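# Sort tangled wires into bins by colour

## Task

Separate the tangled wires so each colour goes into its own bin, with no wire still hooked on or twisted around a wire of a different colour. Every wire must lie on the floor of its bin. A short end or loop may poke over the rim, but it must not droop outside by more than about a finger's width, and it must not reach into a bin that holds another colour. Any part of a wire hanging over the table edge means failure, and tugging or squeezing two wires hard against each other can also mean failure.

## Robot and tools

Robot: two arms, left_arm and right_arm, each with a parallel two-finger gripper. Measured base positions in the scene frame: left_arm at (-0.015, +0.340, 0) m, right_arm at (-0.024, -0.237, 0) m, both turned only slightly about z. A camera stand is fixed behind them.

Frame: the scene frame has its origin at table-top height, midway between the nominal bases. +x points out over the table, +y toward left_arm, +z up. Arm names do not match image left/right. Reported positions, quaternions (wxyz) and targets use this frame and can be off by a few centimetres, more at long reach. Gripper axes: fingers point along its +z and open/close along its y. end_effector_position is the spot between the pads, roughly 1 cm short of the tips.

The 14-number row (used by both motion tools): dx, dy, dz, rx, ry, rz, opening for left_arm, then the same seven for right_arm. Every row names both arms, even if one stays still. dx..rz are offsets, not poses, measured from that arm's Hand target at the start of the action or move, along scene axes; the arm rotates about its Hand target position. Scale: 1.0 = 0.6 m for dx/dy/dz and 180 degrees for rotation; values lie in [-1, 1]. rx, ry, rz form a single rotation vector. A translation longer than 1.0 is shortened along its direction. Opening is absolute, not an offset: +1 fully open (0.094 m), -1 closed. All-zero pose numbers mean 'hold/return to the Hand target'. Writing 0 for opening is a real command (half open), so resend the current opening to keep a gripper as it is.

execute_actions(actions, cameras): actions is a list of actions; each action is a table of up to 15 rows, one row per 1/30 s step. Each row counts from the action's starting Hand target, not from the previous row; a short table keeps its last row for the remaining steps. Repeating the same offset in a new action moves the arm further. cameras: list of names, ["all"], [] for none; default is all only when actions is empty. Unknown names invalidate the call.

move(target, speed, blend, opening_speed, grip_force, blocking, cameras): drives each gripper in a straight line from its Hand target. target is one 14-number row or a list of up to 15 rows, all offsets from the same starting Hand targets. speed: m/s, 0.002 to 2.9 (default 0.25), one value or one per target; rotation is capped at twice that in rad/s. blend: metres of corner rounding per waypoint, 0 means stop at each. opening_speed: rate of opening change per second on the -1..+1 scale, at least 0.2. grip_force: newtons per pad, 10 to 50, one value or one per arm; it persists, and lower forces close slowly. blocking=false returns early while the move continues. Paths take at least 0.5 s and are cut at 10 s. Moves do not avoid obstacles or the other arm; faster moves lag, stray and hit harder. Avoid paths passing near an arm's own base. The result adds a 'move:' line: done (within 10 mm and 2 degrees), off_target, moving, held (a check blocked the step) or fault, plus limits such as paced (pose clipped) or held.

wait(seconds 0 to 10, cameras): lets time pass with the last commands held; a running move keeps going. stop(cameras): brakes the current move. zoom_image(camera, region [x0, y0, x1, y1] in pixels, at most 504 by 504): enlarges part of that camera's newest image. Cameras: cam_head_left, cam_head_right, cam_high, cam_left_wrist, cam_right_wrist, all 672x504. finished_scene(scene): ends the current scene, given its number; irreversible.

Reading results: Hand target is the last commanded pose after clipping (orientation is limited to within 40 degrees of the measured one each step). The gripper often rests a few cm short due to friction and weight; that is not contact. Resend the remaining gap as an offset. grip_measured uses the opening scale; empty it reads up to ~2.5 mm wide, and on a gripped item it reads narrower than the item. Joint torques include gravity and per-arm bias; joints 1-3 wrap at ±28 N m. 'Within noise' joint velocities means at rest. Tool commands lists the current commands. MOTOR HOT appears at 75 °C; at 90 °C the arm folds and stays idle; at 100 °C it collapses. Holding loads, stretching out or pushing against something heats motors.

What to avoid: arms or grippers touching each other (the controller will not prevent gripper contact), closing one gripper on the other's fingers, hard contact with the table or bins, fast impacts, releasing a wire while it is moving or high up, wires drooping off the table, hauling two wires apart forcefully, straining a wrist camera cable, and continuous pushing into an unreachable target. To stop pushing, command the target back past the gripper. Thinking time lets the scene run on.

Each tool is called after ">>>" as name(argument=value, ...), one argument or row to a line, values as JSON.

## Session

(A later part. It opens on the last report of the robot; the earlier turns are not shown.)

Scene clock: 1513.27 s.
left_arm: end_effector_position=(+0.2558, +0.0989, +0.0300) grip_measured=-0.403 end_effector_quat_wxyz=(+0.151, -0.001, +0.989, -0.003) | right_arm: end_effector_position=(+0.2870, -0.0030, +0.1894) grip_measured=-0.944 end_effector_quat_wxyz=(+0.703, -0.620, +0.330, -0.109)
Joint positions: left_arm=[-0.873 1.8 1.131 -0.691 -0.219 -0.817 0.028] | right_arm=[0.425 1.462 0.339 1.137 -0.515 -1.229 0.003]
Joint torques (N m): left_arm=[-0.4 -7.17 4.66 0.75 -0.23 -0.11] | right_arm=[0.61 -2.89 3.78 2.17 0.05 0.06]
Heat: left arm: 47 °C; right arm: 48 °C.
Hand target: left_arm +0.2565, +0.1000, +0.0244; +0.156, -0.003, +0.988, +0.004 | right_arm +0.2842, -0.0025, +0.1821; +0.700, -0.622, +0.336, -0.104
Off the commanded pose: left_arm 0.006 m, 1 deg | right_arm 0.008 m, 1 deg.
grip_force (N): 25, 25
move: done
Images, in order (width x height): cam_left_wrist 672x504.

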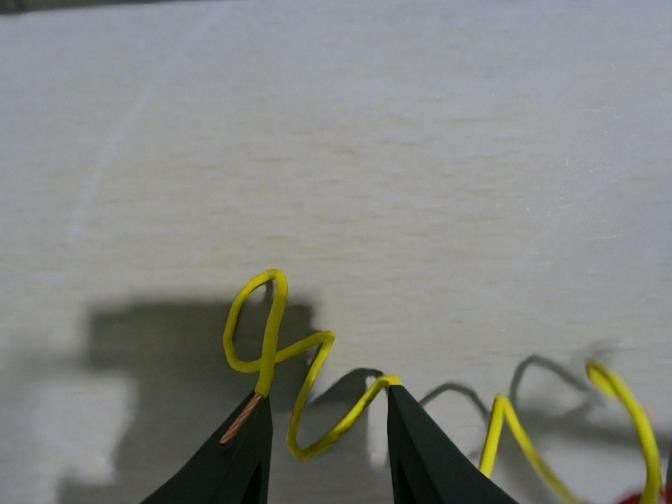

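>>> move(
  target=[
    [0,0,-0.05,0,0,0,-0.4,0,0,0,0,0,0,-1],
    [0,0,-0.05,0,0,0,-1,0,0,0,0,0,0,-1],
  ],
  speed=0.1,
  opening_speed=0.5,
  cameras=["cam_left_wrist"],
)

Scene clock: 1522.07 s.
left_arm: end_effector_position=(+0.2608, +0.0969, +0.0080) grip_measured=-0.941 end_effector_quat_wxyz=(+0.164, -0.003, +0.986, -0.006) | right_arm: end_effector_position=(+0.2873, -0.0032, +0.1894) grip_measured=-0.944 end_effector_quat_wxyz=(+0.703, -0.620, +0.331, -0.110)
Joint positions: left_arm=[-0.874 1.84 1.076 -0.573 -0.236 -0.817 0.003] | right_arm=[0.425 1.462 0.339 1.137 -0.512 -1.229 0.003]
Joint torques (N m): left_arm=[-0.58 -6.19 4.08 0.81 -0.15 -0.11] | right_arm=[0.59 -2.89 3.77 2.18 0.02 0.06]
Heat: left arm: 47 °C; right arm: 48 °C.
Hand target: left_arm +0.2564, +0.1000, -0.0057; +0.156, -0.003, +0.988, +0.005 | right_arm +0.2842, -0.0025, +0.1821; +0.700, -0.622, +0.336, -0.104
Off the commanded pose: left_arm 0.015 m, 2 deg | right_arm 0.008 m, 1 deg.
grip_force (N): 25, 25
move: off_target (left_arm); target 2's new opening was sent with left_arm's hand 0.014 m and 1 deg from that target
Images, in order (width x height): cam_left_wrist 672x504.

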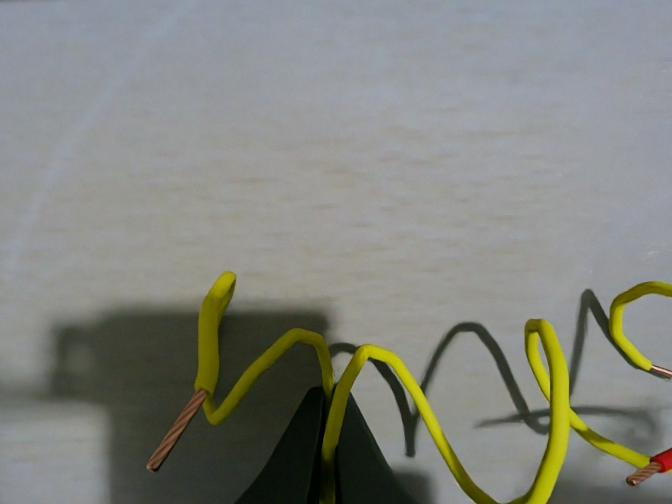

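>>> move(
  target=[
    [0,0,-0.0,0,0,0,-1,0,-0.06,0.01,0,0,0,-1],
  ],
  speed=0.06,
  cameras=["cam_left_wrist","cam_high"],
)

Scene clock: 1529.03 s.
left_arm: end_effector_position=(+0.2608, +0.0969, +0.0080) grip_measured=-0.942 end_effector_quat_wxyz=(+0.164, -0.003, +0.986, -0.006) | right_arm: end_effector_position=(+0.2893, -0.0370, +0.1894) grip_measured=-0.944 end_effector_quat_wxyz=(+0.701, -0.620, +0.334, -0.111)
Joint positions: left_arm=[-0.874 1.84 1.076 -0.573 -0.236 -0.817 0.003] | right_arm=[0.28 1.408 0.305 1.113 -0.651 -1.229 0.003]
Joint torques (N m): left_arm=[-0.64 -6.12 4.05 0.8 -0.13 -0.1] | right_arm=[-0.46 -5.22 4.01 1.77 -0.21 0.07]
Heat: left arm: 47 °C; right arm: 48 °C.
Hand target: left_arm +0.2564, +0.1000, -0.0057; +0.156, -0.003, +0.988, +0.005 | right_arm +0.2843, -0.0385, +0.1882; +0.700, -0.622, +0.336, -0.104
Off the commanded pose: left_arm 0.015 m, 2 deg | right_arm 0.005 m, 1 deg.
grip_force (N): 25, 25
move: off_target (left_arm)
Images, in order (width x height): cam_high 672x504, cam_left_wrist 672x504.

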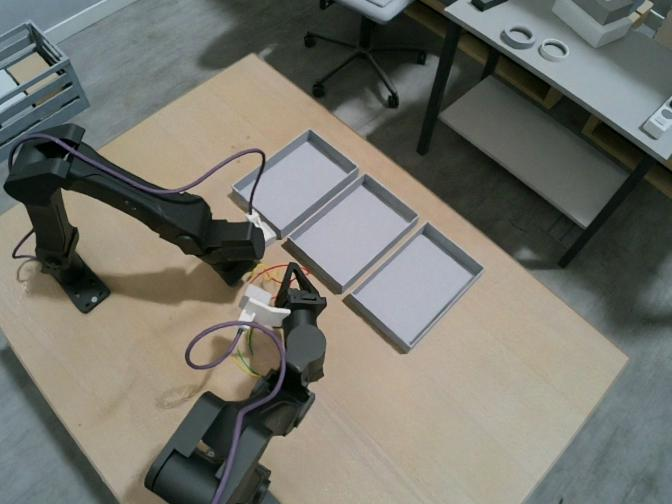

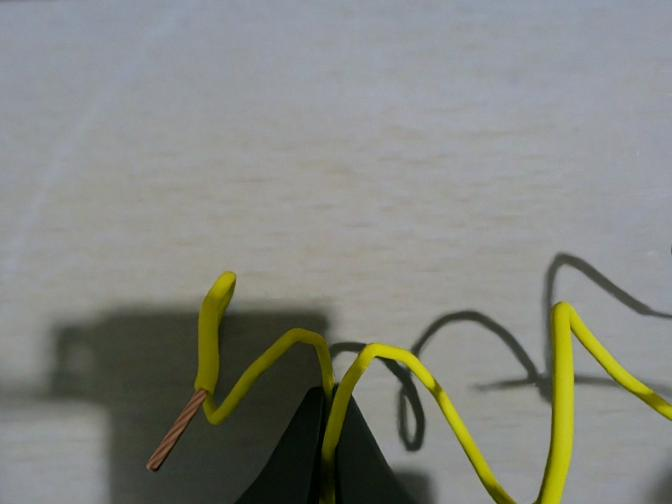

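>>> wait(
  seconds=0.1,
  cameras=["all"],
)

>>> zoom_image(
  camera="cam_head_right",
  region=[300, 270, 450, 420],
)

Scene clock: 1534.23 s.
left_arm: end_effector_position=(+0.2608, +0.0969, +0.0080) grip_measured=-0.942 end_effector_quat_wxyz=(+0.164, -0.003, +0.986, -0.006) | right_arm: end_effector_position=(+0.2892, -0.0369, +0.1894) grip_measured=-0.944 end_effector_quat_wxyz=(+0.701, -0.620, +0.334, -0.111)
Joint positions: left_arm=[-0.874 1.84 1.076 -0.573 -0.236 -0.817 0.003] | right_arm=[0.28 1.408 0.305 1.113 -0.652 -1.229 0.003]
Joint torques (N m): left_arm=[-0.39 -6.12 4.23 0.79 -0.12 -0.09] | right_arm=[-0.46 -5.22 4 1.77 -0.21 0.07]
Heat: left arm: 47 °C; right arm: 48 °C.
Hand target: left_arm +0.2564, +0.1000, -0.0057; +0.156, -0.003, +0.988, +0.005 | right_arm +0.2842, -0.0385, +0.1882; +0.700, -0.622, +0.336, -0.104
Tool commands: left_gripper/opening=-1.0 right_gripper/opening=-1.0
Off the commanded pose: left_arm 0.015 m, 2 deg | right_arm 0.005 m, 1 deg.
grip_force (N): 25, 25
wait: 0.10 s; at rest from the start

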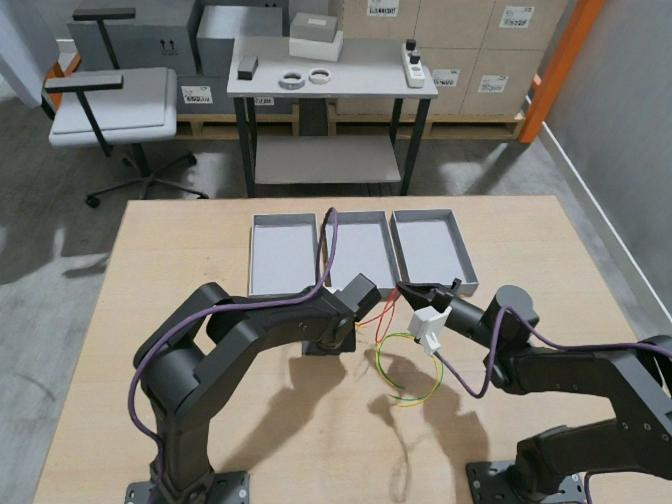

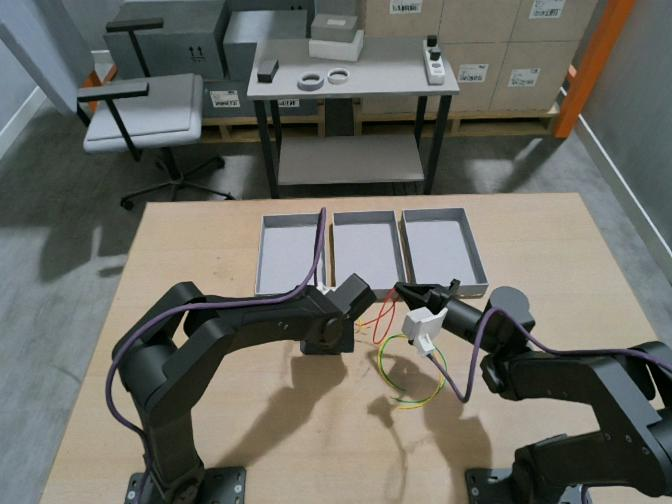

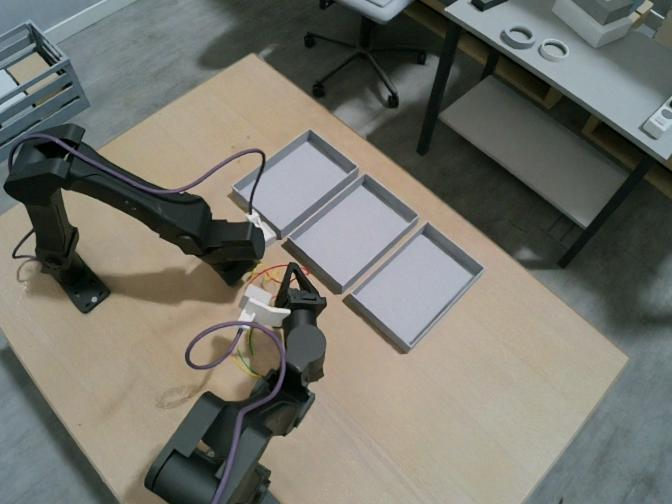

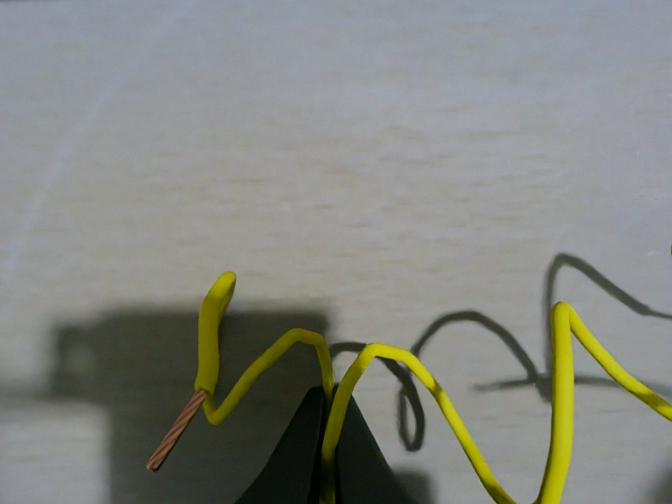

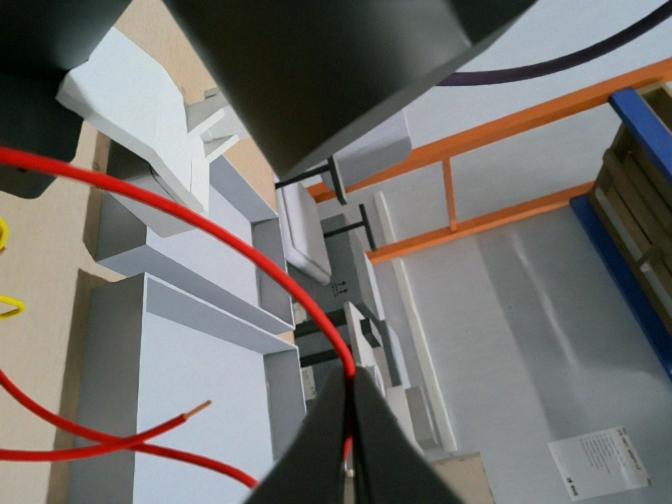

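Scaled by 3.360 from the camera's 672x504 image, which has a finer 960x720 frame.

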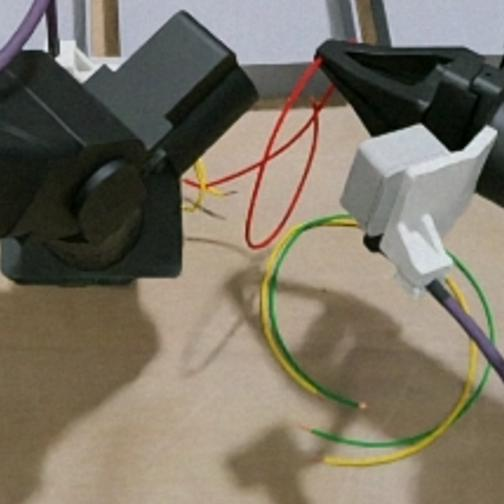

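>>> move(
  target=[
    [0,0,-0.0,0,0,0,-1,0.02,-0.06,0.03,0,0,0,-1],
  ],
  speed=0.06,
  cameras=["cam_left_wrist","cam_head_right"],
)

>>> zoom_image(
  camera="cam_head_right",
  region=[320, 270, 470, 420],
)

Scene clock: 1542.13 s.
left_arm: end_effector_position=(+0.2608, +0.0969, +0.0080) grip_measured=-0.942 end_effector_quat_wxyz=(+0.164, -0.003, +0.986, -0.006) | right_arm: end_effector_position=(+0.2938, -0.0744, +0.1921) grip_measured=-0.944 end_effector_quat_wxyz=(+0.693, -0.624, +0.347, -0.100)
Joint positions: left_arm=[-0.874 1.84 1.076 -0.573 -0.236 -0.817 0.003] | right_arm=[0.1 1.341 0.319 0.992 -0.83 -1.229 0.003]
Joint torques (N m): left_arm=[-0.43 -6.2 4 0.79 -0.15 -0.09] | right_arm=[-0.44 -4.83 7.77 1.69 -0.23 0.08]
Heat: left arm: 47 °C; right arm: 48 °C.
Hand target: left_arm +0.2564, +0.1000, -0.0057; +0.156, -0.003, +0.988, +0.005 | right_arm +0.2962, -0.0745, +0.2061; +0.700, -0.622, +0.336, -0.104
Off the commanded pose: left_arm 0.015 m, 2 deg | right_arm 0.014 m, 2 deg.
grip_force (N): 25, 25
move: off_target (left_arm, right_arm)
Images, in order (width x height): cam_head_right 672x504, cam_left_wrist 672x504.

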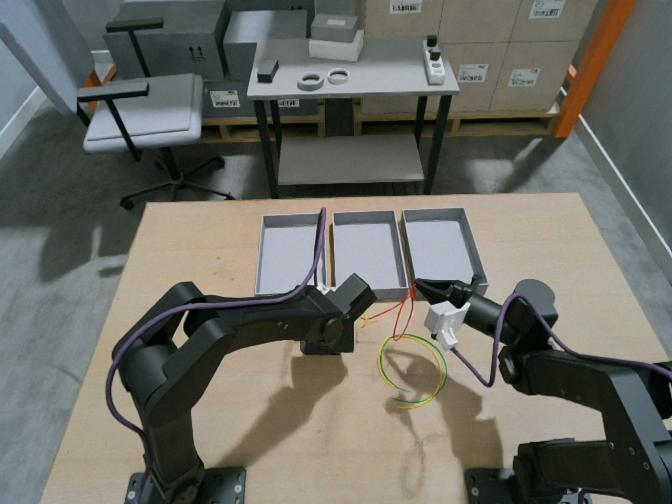

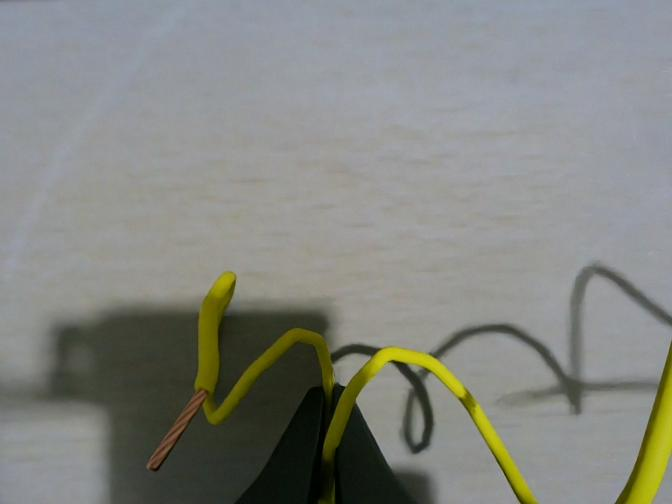

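Scaled by 3.360 from the camera's 672x504 image, which has a finer 960x720 frame.

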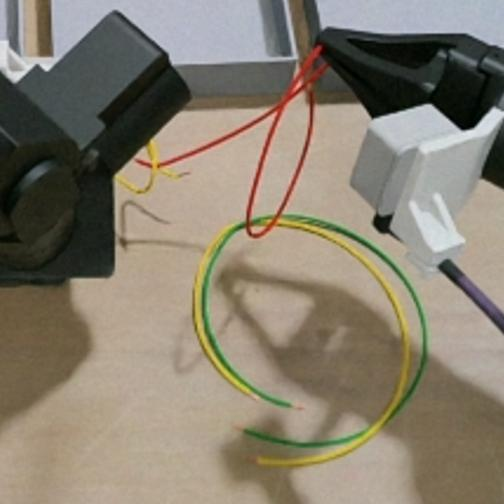

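>>> move(
  target=[
    [0,0,0,0,0,0,-1,-0.03,0.09,-0.03,0,0,0,-1],
    [0,0,0,0,0,0,-0.5,-0.03,0.09,-0.03,0,0,0,-1],
    [0,0.02,0.2,0,0,0,-0.5,-0.03,0.09,-0.03,0,0,0,-1],
  ],
  speed=0.1,
  opening_speed=0.5,
  cameras=["cam_left_wrist","cam_head_right"],
)

>>> zoom_image(
  camera="cam_left_wrist",
  region=[330, 230, 672, 504],
)

Scene clock: 1572.20 s.
left_arm: end_effector_position=(+0.2538, +0.1094, +0.1047) grip_measured=-0.503 end_effector_quat_wxyz=(+0.149, -0.001, +0.989, +0.006) | right_arm: end_effector_position=(+0.2802, -0.0209, +0.1945) grip_measured=-0.944 end_effector_quat_wxyz=(+0.703, -0.621, +0.330, -0.109)
Joint positions: left_arm=[-0.861 1.701 1.324 -0.997 -0.227 -0.807 0.023] | right_arm=[0.358 1.372 0.304 1.081 -0.582 -1.229 0.003]
Joint torques (N m): left_arm=[0.69 -9.16 6.9 0.42 -0.18 0.01] | right_arm=[0.5 -2.36 4.21 2.11 0.05 0.06]
Heat: left arm: 47 °C; right arm: 47 °C.
Hand target: left_arm +0.2564, +0.1120, +0.1143; +0.156, -0.003, +0.988, +0.005 | right_arm +0.2783, -0.0205, +0.1882; +0.700, -0.622, +0.336, -0.104
Off the commanded pose: left_arm 0.010 m, 1 deg | right_arm 0.007 m, 1 deg.
grip_force (N): 25, 25
move: done; target 2's new opening was sent with left_arm's hand 0.015 m and 2 deg from that target
Images, in order (width x height): cam_head_right 672x504, cam_left_wrist 672x504.

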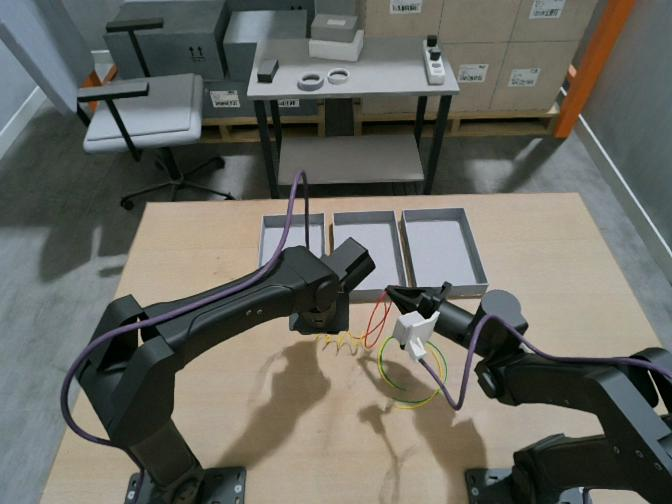

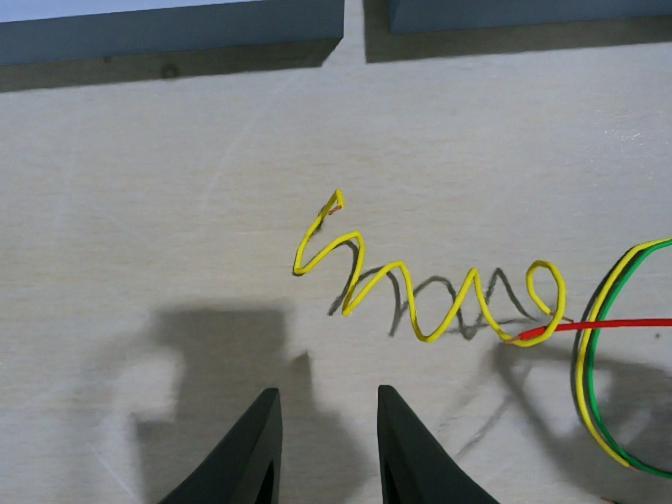

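Scaled by 1.474 from the camera's 672x504 image, which has a finer 960x720 frame.

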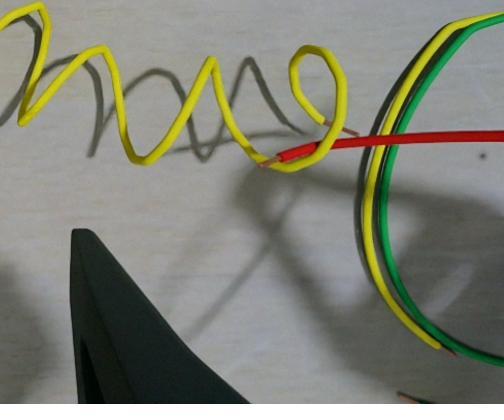

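>>> move(
  target=[
    [0.0,-0.06,-0.1,0,0,0,-0.5,0,0,0,0,0,0,-1],
  ],
  speed=0.12,
  cameras=["cam_left_wrist","cam_head_right"],
)

Scene clock: 1596.90 s.
left_arm: end_effector_position=(+0.2548, +0.0750, +0.0598) grip_measured=-0.503 end_effector_quat_wxyz=(+0.150, +0.000, +0.989, -0.003) | right_arm: end_effector_position=(+0.2802, -0.0209, +0.1945) grip_measured=-0.944 end_effector_quat_wxyz=(+0.703, -0.621, +0.330, -0.109)
Joint positions: left_arm=[-0.921 1.825 1.29 -0.838 -0.227 -0.863 0.023] | right_arm=[0.358 1.372 0.304 1.081 -0.582 -1.229 0.003]
Joint torques (N m): left_arm=[-0.46 -7.8 5.18 0.7 -0.29 -0.09] | right_arm=[0.51 -2.36 4.21 2.12 0.04 0.06]
Motor temperatures (°C): left_arm=[33 42 48 36 32 33 35] | right_arm=[31 39 44 47 34 32 35]
Heat: left arm: 48 °C; right arm: 47 °C.
Hand target: left_arm +0.2564, +0.0759, +0.0544; +0.156, -0.003, +0.988, +0.004 | right_arm +0.2783, -0.0205, +0.1882; +0.700, -0.622, +0.336, -0.104
Off the commanded pose: left_arm 0.006 m, 1 deg | right_arm 0.007 m, 1 deg.
grip_force (N): 25, 25
move: done
Images, in order (width x height): cam_head_right 672x504, cam_left_wrist 672x504.

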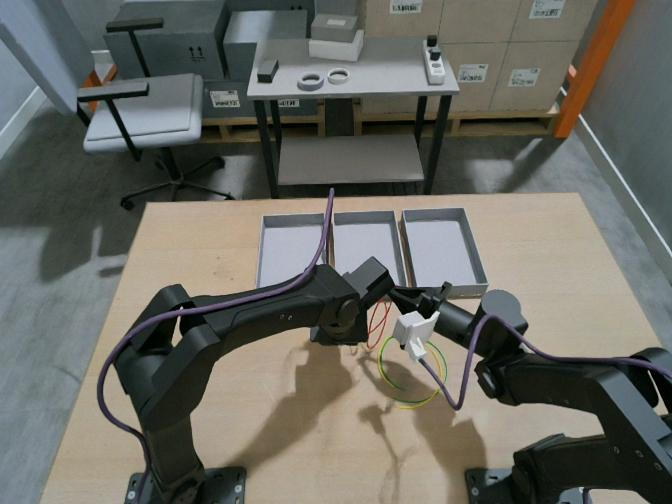

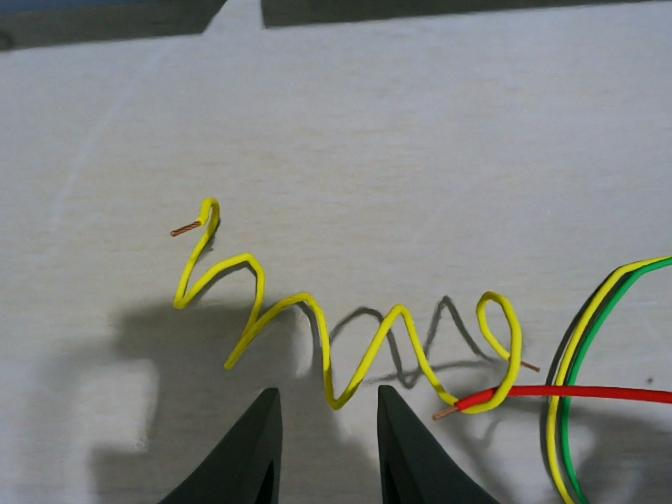

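>>> move(
  target=[
    [-0.004,0,-0.09,0,0,0,-0.5,0,0,0,0,0,0,-1],
    [-0.004,0,-0.09,0,0,0,-1,0,0,0,0,0,0,-1],
  ],
  speed=0.1,
  opening_speed=0.5,
  cameras=["cam_left_wrist","cam_head_right"],
)

>>> zoom_image(
  camera="cam_left_wrist",
  region=[330, 200, 672, 504],
)

Scene clock: 1613.57 s.
left_arm: end_effector_position=(+0.2545, +0.0738, +0.0090) grip_measured=-0.944 end_effector_quat_wxyz=(+0.152, -0.002, +0.988, -0.006) | right_arm: end_effector_position=(+0.2811, -0.0216, +0.1945) grip_measured=-0.944 end_effector_quat_wxyz=(+0.702, -0.620, +0.332, -0.111)
Joint positions: left_arm=[-0.924 1.896 1.165 -0.635 -0.229 -0.87 0.003] | right_arm=[0.358 1.372 0.304 1.081 -0.576 -1.229 0.003]
Joint torques (N m): left_arm=[-0.5 -7.38 4.46 0.77 -0.27 -0.13] | right_arm=[0.51 -2.36 4.21 2.12 -0.03 0.06]
Heat: left arm: 47 °C; right arm: 47 °C.
Hand target: left_arm +0.2540, +0.0760, +0.0004; +0.156, -0.003, +0.988, +0.004 | right_arm +0.2783, -0.0205, +0.1882; +0.700, -0.622, +0.336, -0.104
Off the commanded pose: left_arm 0.009 m, 1 deg | right_arm 0.007 m, 1 deg.
grip_force (N): 25, 25
move: done
Images, in order (width x height): cam_head_right 672x504, cam_left_wrist 672x504.

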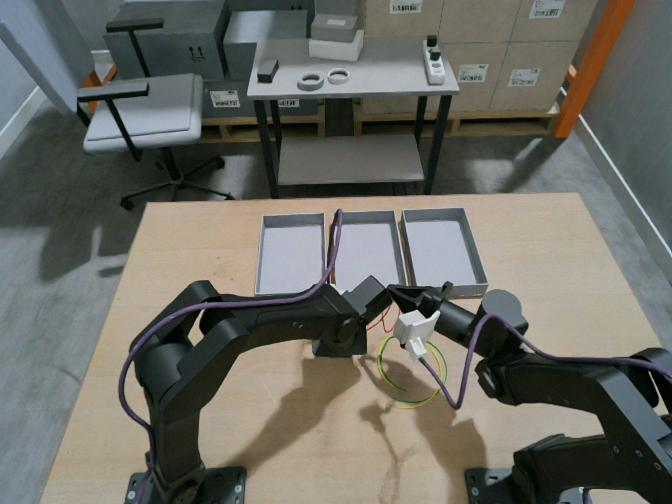

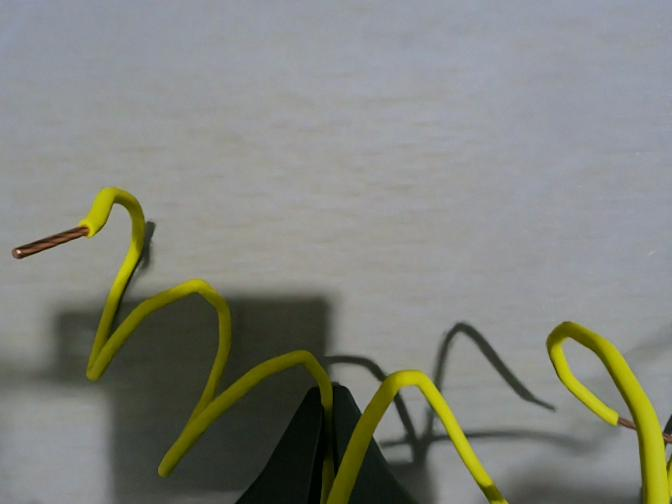

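Scaled by 1.474 from the camera's 672x504 image, which has a finer 960x720 frame.

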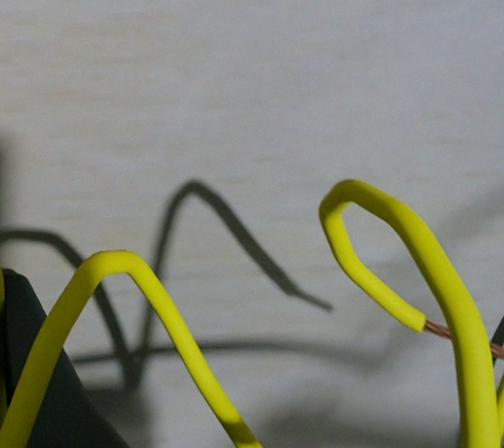

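>>> move(
  target=[
    [0,0,0,0,0,0,-1,0,0.01,-0.04,0,0,0,-1],
    [0,0,0,0,0,0,-1,0,-0.06,-0.04,0,0,0,-1],
  ],
  speed=0.15,
  blend=[0.01,0],
  cameras=["cam_left_wrist","cam_head_right"],
)

>>> zoom_image(
  camera="cam_head_right",
  region=[330, 270, 430, 370],
)

Scene clock: 1622.27 s.
left_arm: end_effector_position=(+0.2545, +0.0738, +0.0090) grip_measured=-0.945 end_effector_quat_wxyz=(+0.152, -0.002, +0.988, -0.006) | right_arm: end_effector_position=(+0.2811, -0.0216, +0.1945) grip_measured=-0.944 end_effector_quat_wxyz=(+0.702, -0.620, +0.331, -0.112)
Joint positions: left_arm=[-0.924 1.896 1.165 -0.635 -0.229 -0.87 0.003] | right_arm=[0.358 1.372 0.304 1.081 -0.576 -1.231 0.003]
Joint torques (N m): left_arm=[-0.61 -7.5 4.45 0.76 -0.26 -0.1] | right_arm=[0.01 -3.21 5.3 1.97 -0.05 0.03]
Heat: left arm: 47 °C; right arm: 47 °C.
Hand target: left_arm +0.2540, +0.0760, +0.0004; +0.156, -0.003, +0.988, +0.004 | right_arm +0.2811, -0.0216, +0.1945; +0.702, -0.620, +0.332, -0.111 (not the last commanded pose)
Off the commanded pose: left_arm 0.009 m, 1 deg | right_arm 0.046 m, 1 deg.
grip_force (N): 25, 25
move: held (right_arm; a check stopped the path); path passed 0 of 2 targets; limits=held
pose unreachable (right arm): on one or more control steps of this call, first in action 0 (counted from 0), this arm could not follow its commanded pose, so it was not sent that pose on those steps. It may still have moved: this result reports where it is.
cause: moving toward the commanded pose would bring a part of the arm too close to another arm (this arm's fingers and the left arm's wrist (the part past joint 4), at the place that arm is still heading or pushing toward).
Images, in order (width x height): cam_head_right 672x504, cam_left_wrist 672x504.

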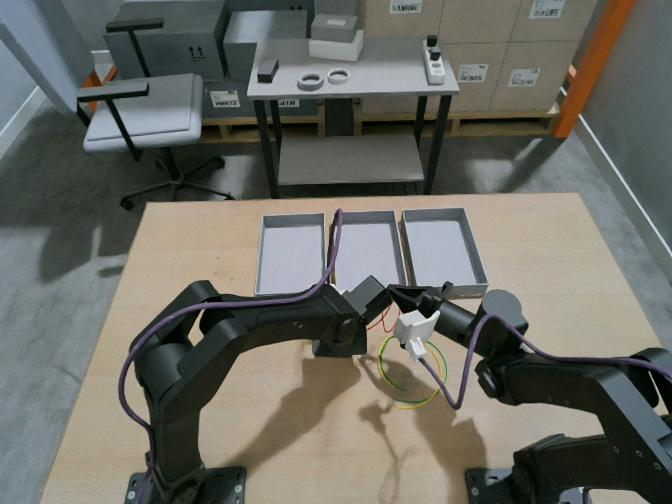

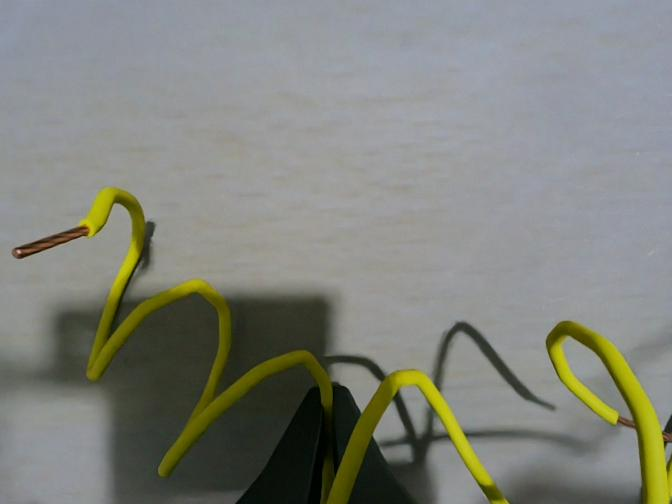

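Scaled by 5.040 from the camera's 672x504 image, which has a finer 960x720 frame.

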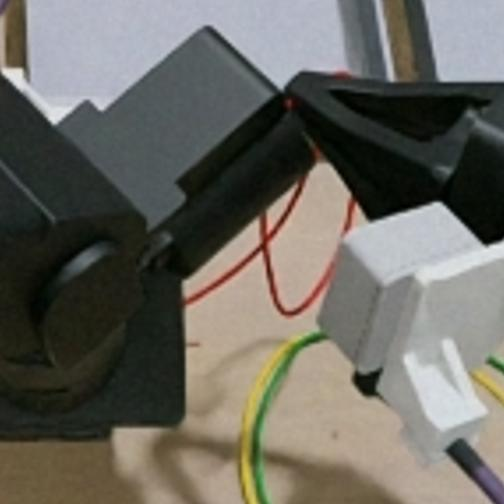

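>>> move(
  target=[
    [0,0,0,0,0,0,-1,0,-0.05,0,0,0,0,-1],
    [0,0,0,0,0,0,-1,0,-0.10,-0.05,0,0,0,-1],
  ],
  speed=0.1,
  blend=[0.01,0],
  cameras=["cam_left_wrist","cam_head_right","cam_high"],
)

>>> zoom_image(
  camera="cam_head_right",
  region=[330, 270, 450, 390],
)

Scene clock: 1643.90 s.
left_arm: end_effector_position=(+0.2552, +0.0730, +0.0092) grip_measured=-0.945 end_effector_quat_wxyz=(+0.153, -0.002, +0.988, -0.007) | right_arm: end_effector_position=(+0.2840, -0.0807, +0.1642) grip_measured=-0.944 end_effector_quat_wxyz=(+0.698, -0.623, +0.336, -0.112)
Joint positions: left_arm=[-0.924 1.896 1.165 -0.631 -0.229 -0.87 0.003] | right_arm=[0.075 1.494 0.217 1.275 -0.853 -1.236 0.003]
Joint torques (N m): left_arm=[-0.69 -7.56 4.42 0.72 -0.25 -0.11] | right_arm=[-0.51 -2.36 3.22 2.33 -0.22 0.11]
Heat: left arm: 47 °C; right arm: 47 °C.
Hand target: left_arm +0.2541, +0.0760, +0.0004; +0.156, -0.003, +0.988, +0.004 | right_arm +0.2810, -0.0816, +0.1644; +0.702, -0.620, +0.332, -0.111
Off the commanded pose: left_arm 0.009 m, 1 deg | right_arm 0.003 m, 1 deg.
grip_force (N): 25, 25
move: done
Images, in order (width x height): cam_head_right 672x504, cam_high 672x504, cam_left_wrist 672x504.

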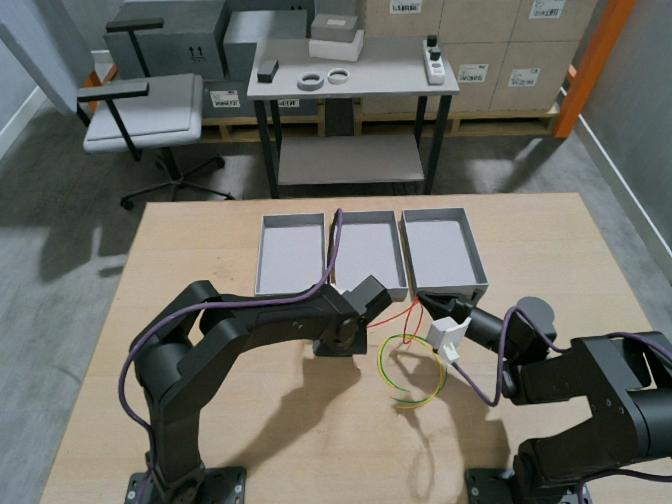

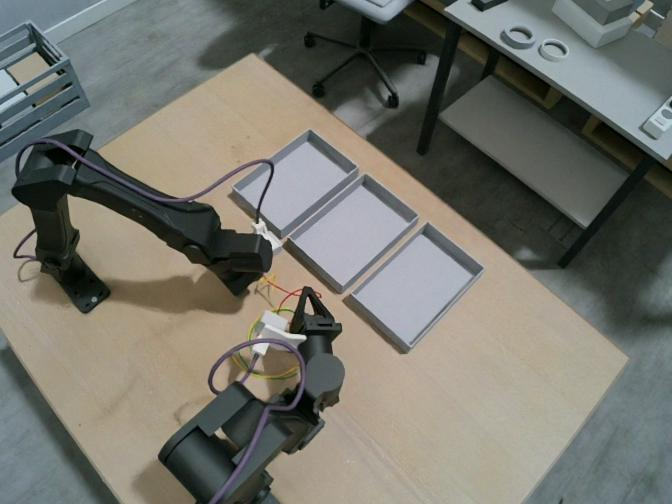

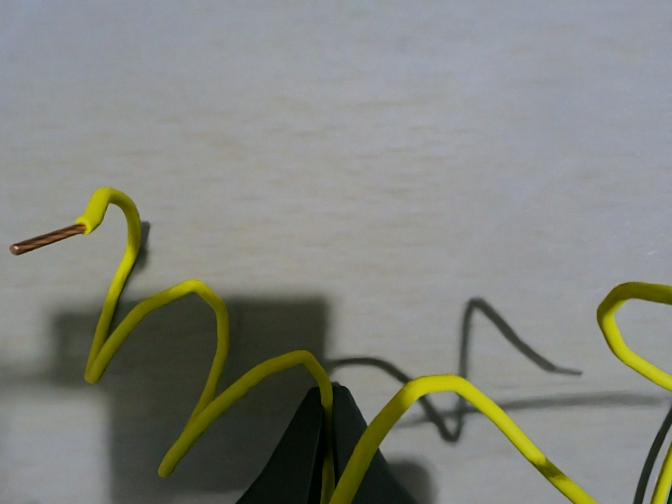

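Scaled by 4.200 from the camera's 672x504 image, which has a finer 960x720 frame.

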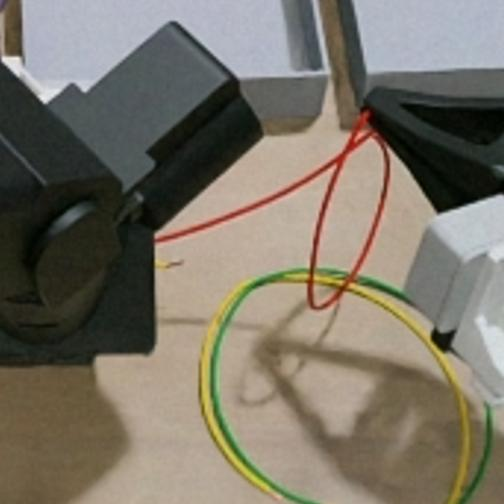

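>>> move(
  target=[
    [0,0.03,0.03,0,0,0,-1,0,0.06,0.02,0,0,0,-1],
    [0,0.27,0.03,0,0,0,-1,0,0.32,0.0,0,0,0,-1],
    [0,0.27,0,0,0,0,-1,0,0.31,-0.08,0,0,0,-1],
  ],
  speed=0.12,
  blend=[0.01,0.01,0],
  cameras=["all"],
)

Scene clock: 1666.43 s.
left_arm: end_effector_position=(+0.2560, +0.2347, +0.0076) grip_measured=-0.945 end_effector_quat_wxyz=(+0.161, -0.004, +0.987, +0.000) | right_arm: end_effector_position=(+0.2783, +0.1083, +0.1078) grip_measured=-0.944 end_effector_quat_wxyz=(+0.684, -0.638, +0.337, -0.101)
Joint positions: left_arm=[-0.497 1.519 0.708 -0.469 -0.143 -0.449 0.003] | right_arm=[0.806 2.004 0.511 1.45 -0.143 -1.238 0.003]
Joint torques (N m): left_arm=[0.38 -4.19 4.26 0.95 -0.06 0.09] | right_arm=[-0.58 -5.55 2.77 3.03 0.04 0.03]
Heat: left arm: 47 °C; right arm: 48 °C.
Hand target: left_arm +0.2540, +0.2380, +0.0004; +0.156, -0.003, +0.988, +0.004 | right_arm +0.2811, +0.1044, +0.1164; +0.702, -0.620, +0.332, -0.111
Off the commanded pose: left_arm 0.008 m, 1 deg | right_arm 0.010 m, 3 deg.
grip_force (N): 25, 25
move: off_target (right_arm)

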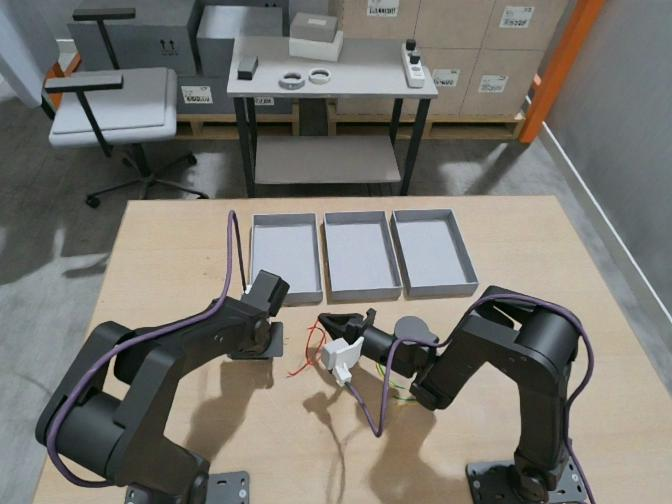

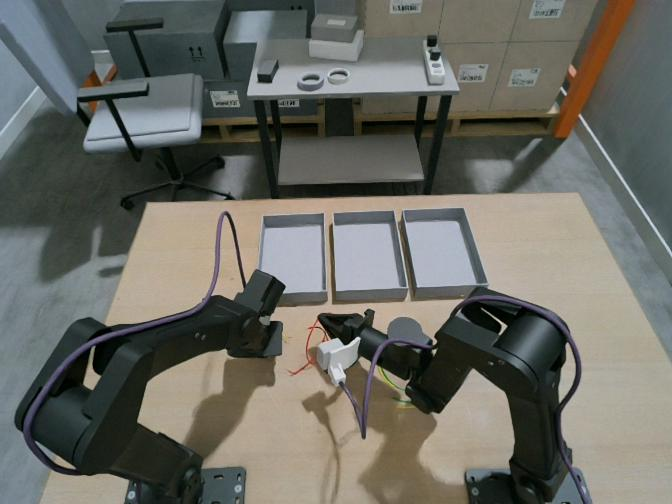

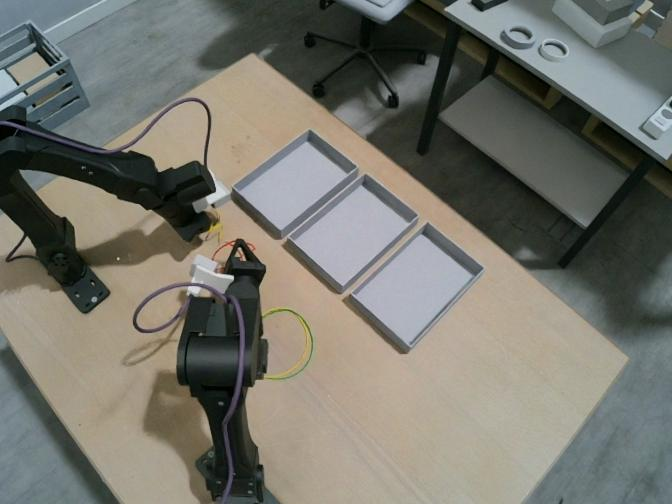

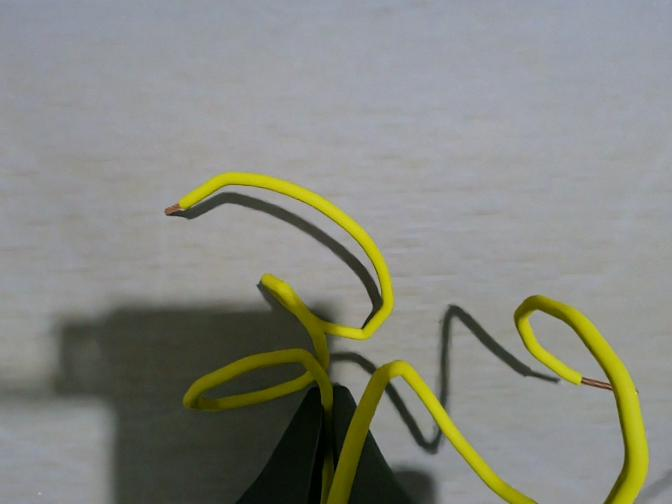

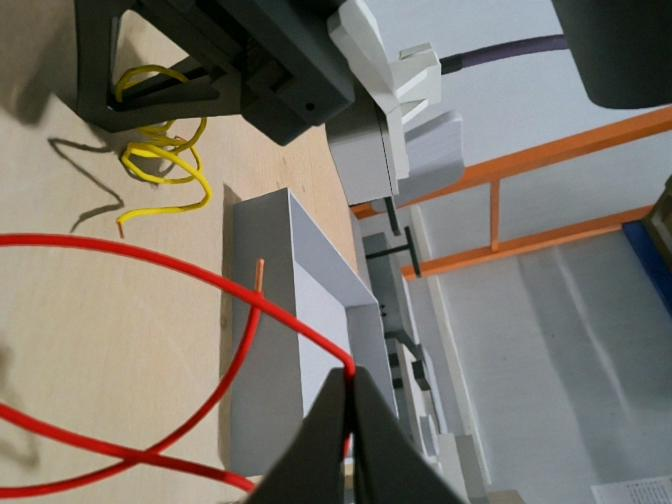

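>>> zoom_image(
  camera="cam_head_left",
  region=[260, 300, 350, 400],
)

>>> zoom_image(
  camera="cam_high",
  region=[180, 200, 280, 300],
)

Scaled by 5.040 from the camera's 672x504 image, which has a finer 960x720 frame.

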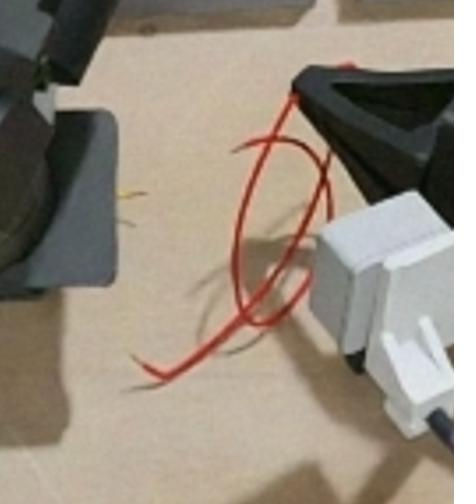

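Scaled by 5.040 from the camera's 672x504 image, which has a finer 960x720 frame.

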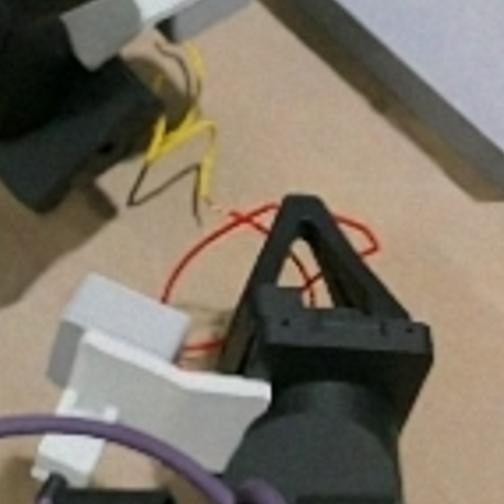

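>>> move(
  target=[
    [0,0,0.25,0,0,0,-1,0,-0.1,0.24,0,0,0,-1],
    [0.343,-0.063,0.27,0,0,0,-1,0.03,-0.173,0.24,0,0,0,-1],
    [0.343,-0.063,0.07,0,0,0,-1,0.03,-0.173,0.24,0,0,0,-1],
  ],
  speed=0.2,
  blend=[0.03,0.02,0],
  cameras=["all"],
)

Scene clock: 1727.03 s.
left_arm: end_effector_position=(+0.4580, +0.1977, +0.0509) grip_measured=-0.945 end_effector_quat_wxyz=(+0.158, -0.004, +0.987, +0.003) | right_arm: end_effector_position=(+0.3002, +0.0012, +0.2452) grip_measured=-0.944 end_effector_quat_wxyz=(+0.693, -0.626, +0.341, -0.110)
Joint positions: left_arm=[-0.368 2.185 1.765 -0.851 -0.109 -0.325 0.003] | right_arm=[0.428 1.275 0.531 0.726 -0.497 -1.238 0.003]
Joint torques (N m): left_arm=[0.46 -10.95 5.48 0.88 -0.01 0.03] | right_arm=[-0.44 -5.52 8.25 1.85 -0.23 0.08]
Motor temperatures (°C): left_arm=[33 39 46 37 32 33 35] | right_arm=[31 40 42 55 34 32 35]
Heat: left arm: 46 °C; right arm: 55 °C.
Hand target: left_arm +0.4599, +0.2002, +0.0425; +0.156, -0.003, +0.988, +0.004 | right_arm +0.2990, +0.0006, +0.2605; +0.702, -0.620, +0.332, -0.111
Off the commanded pose: left_arm 0.009 m, 0 deg | right_arm 0.015 m, 2 deg.
grip_force (N): 25, 25
move: off_target (right_arm)

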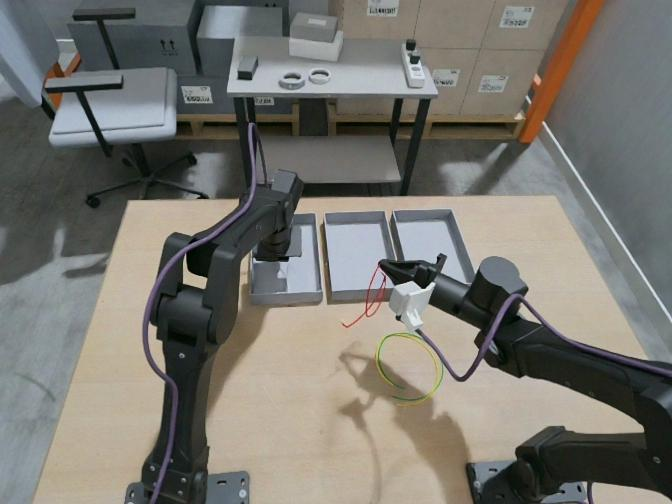

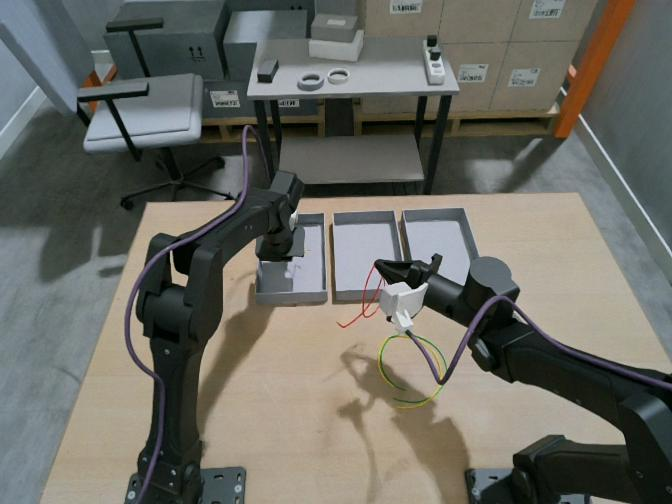

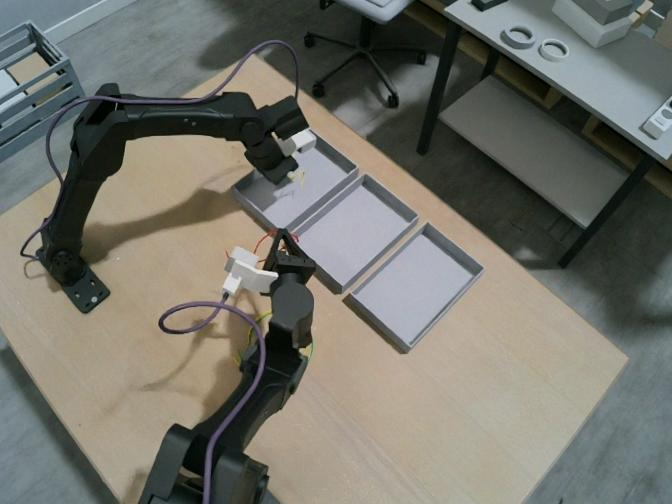

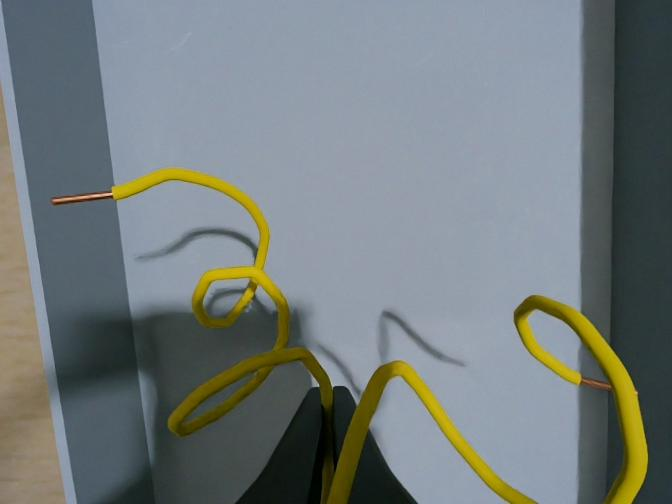

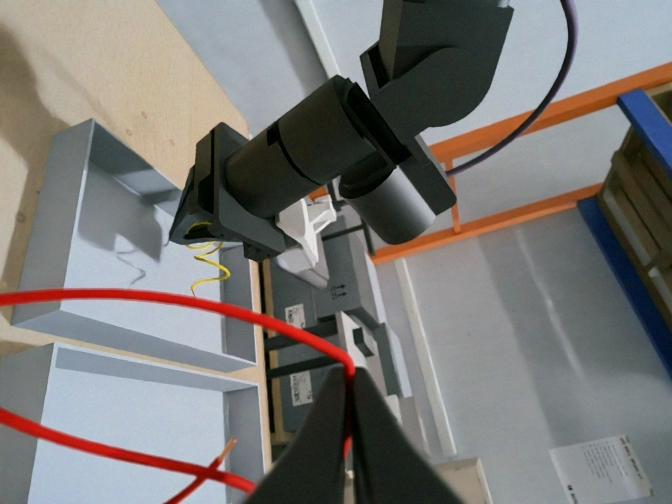

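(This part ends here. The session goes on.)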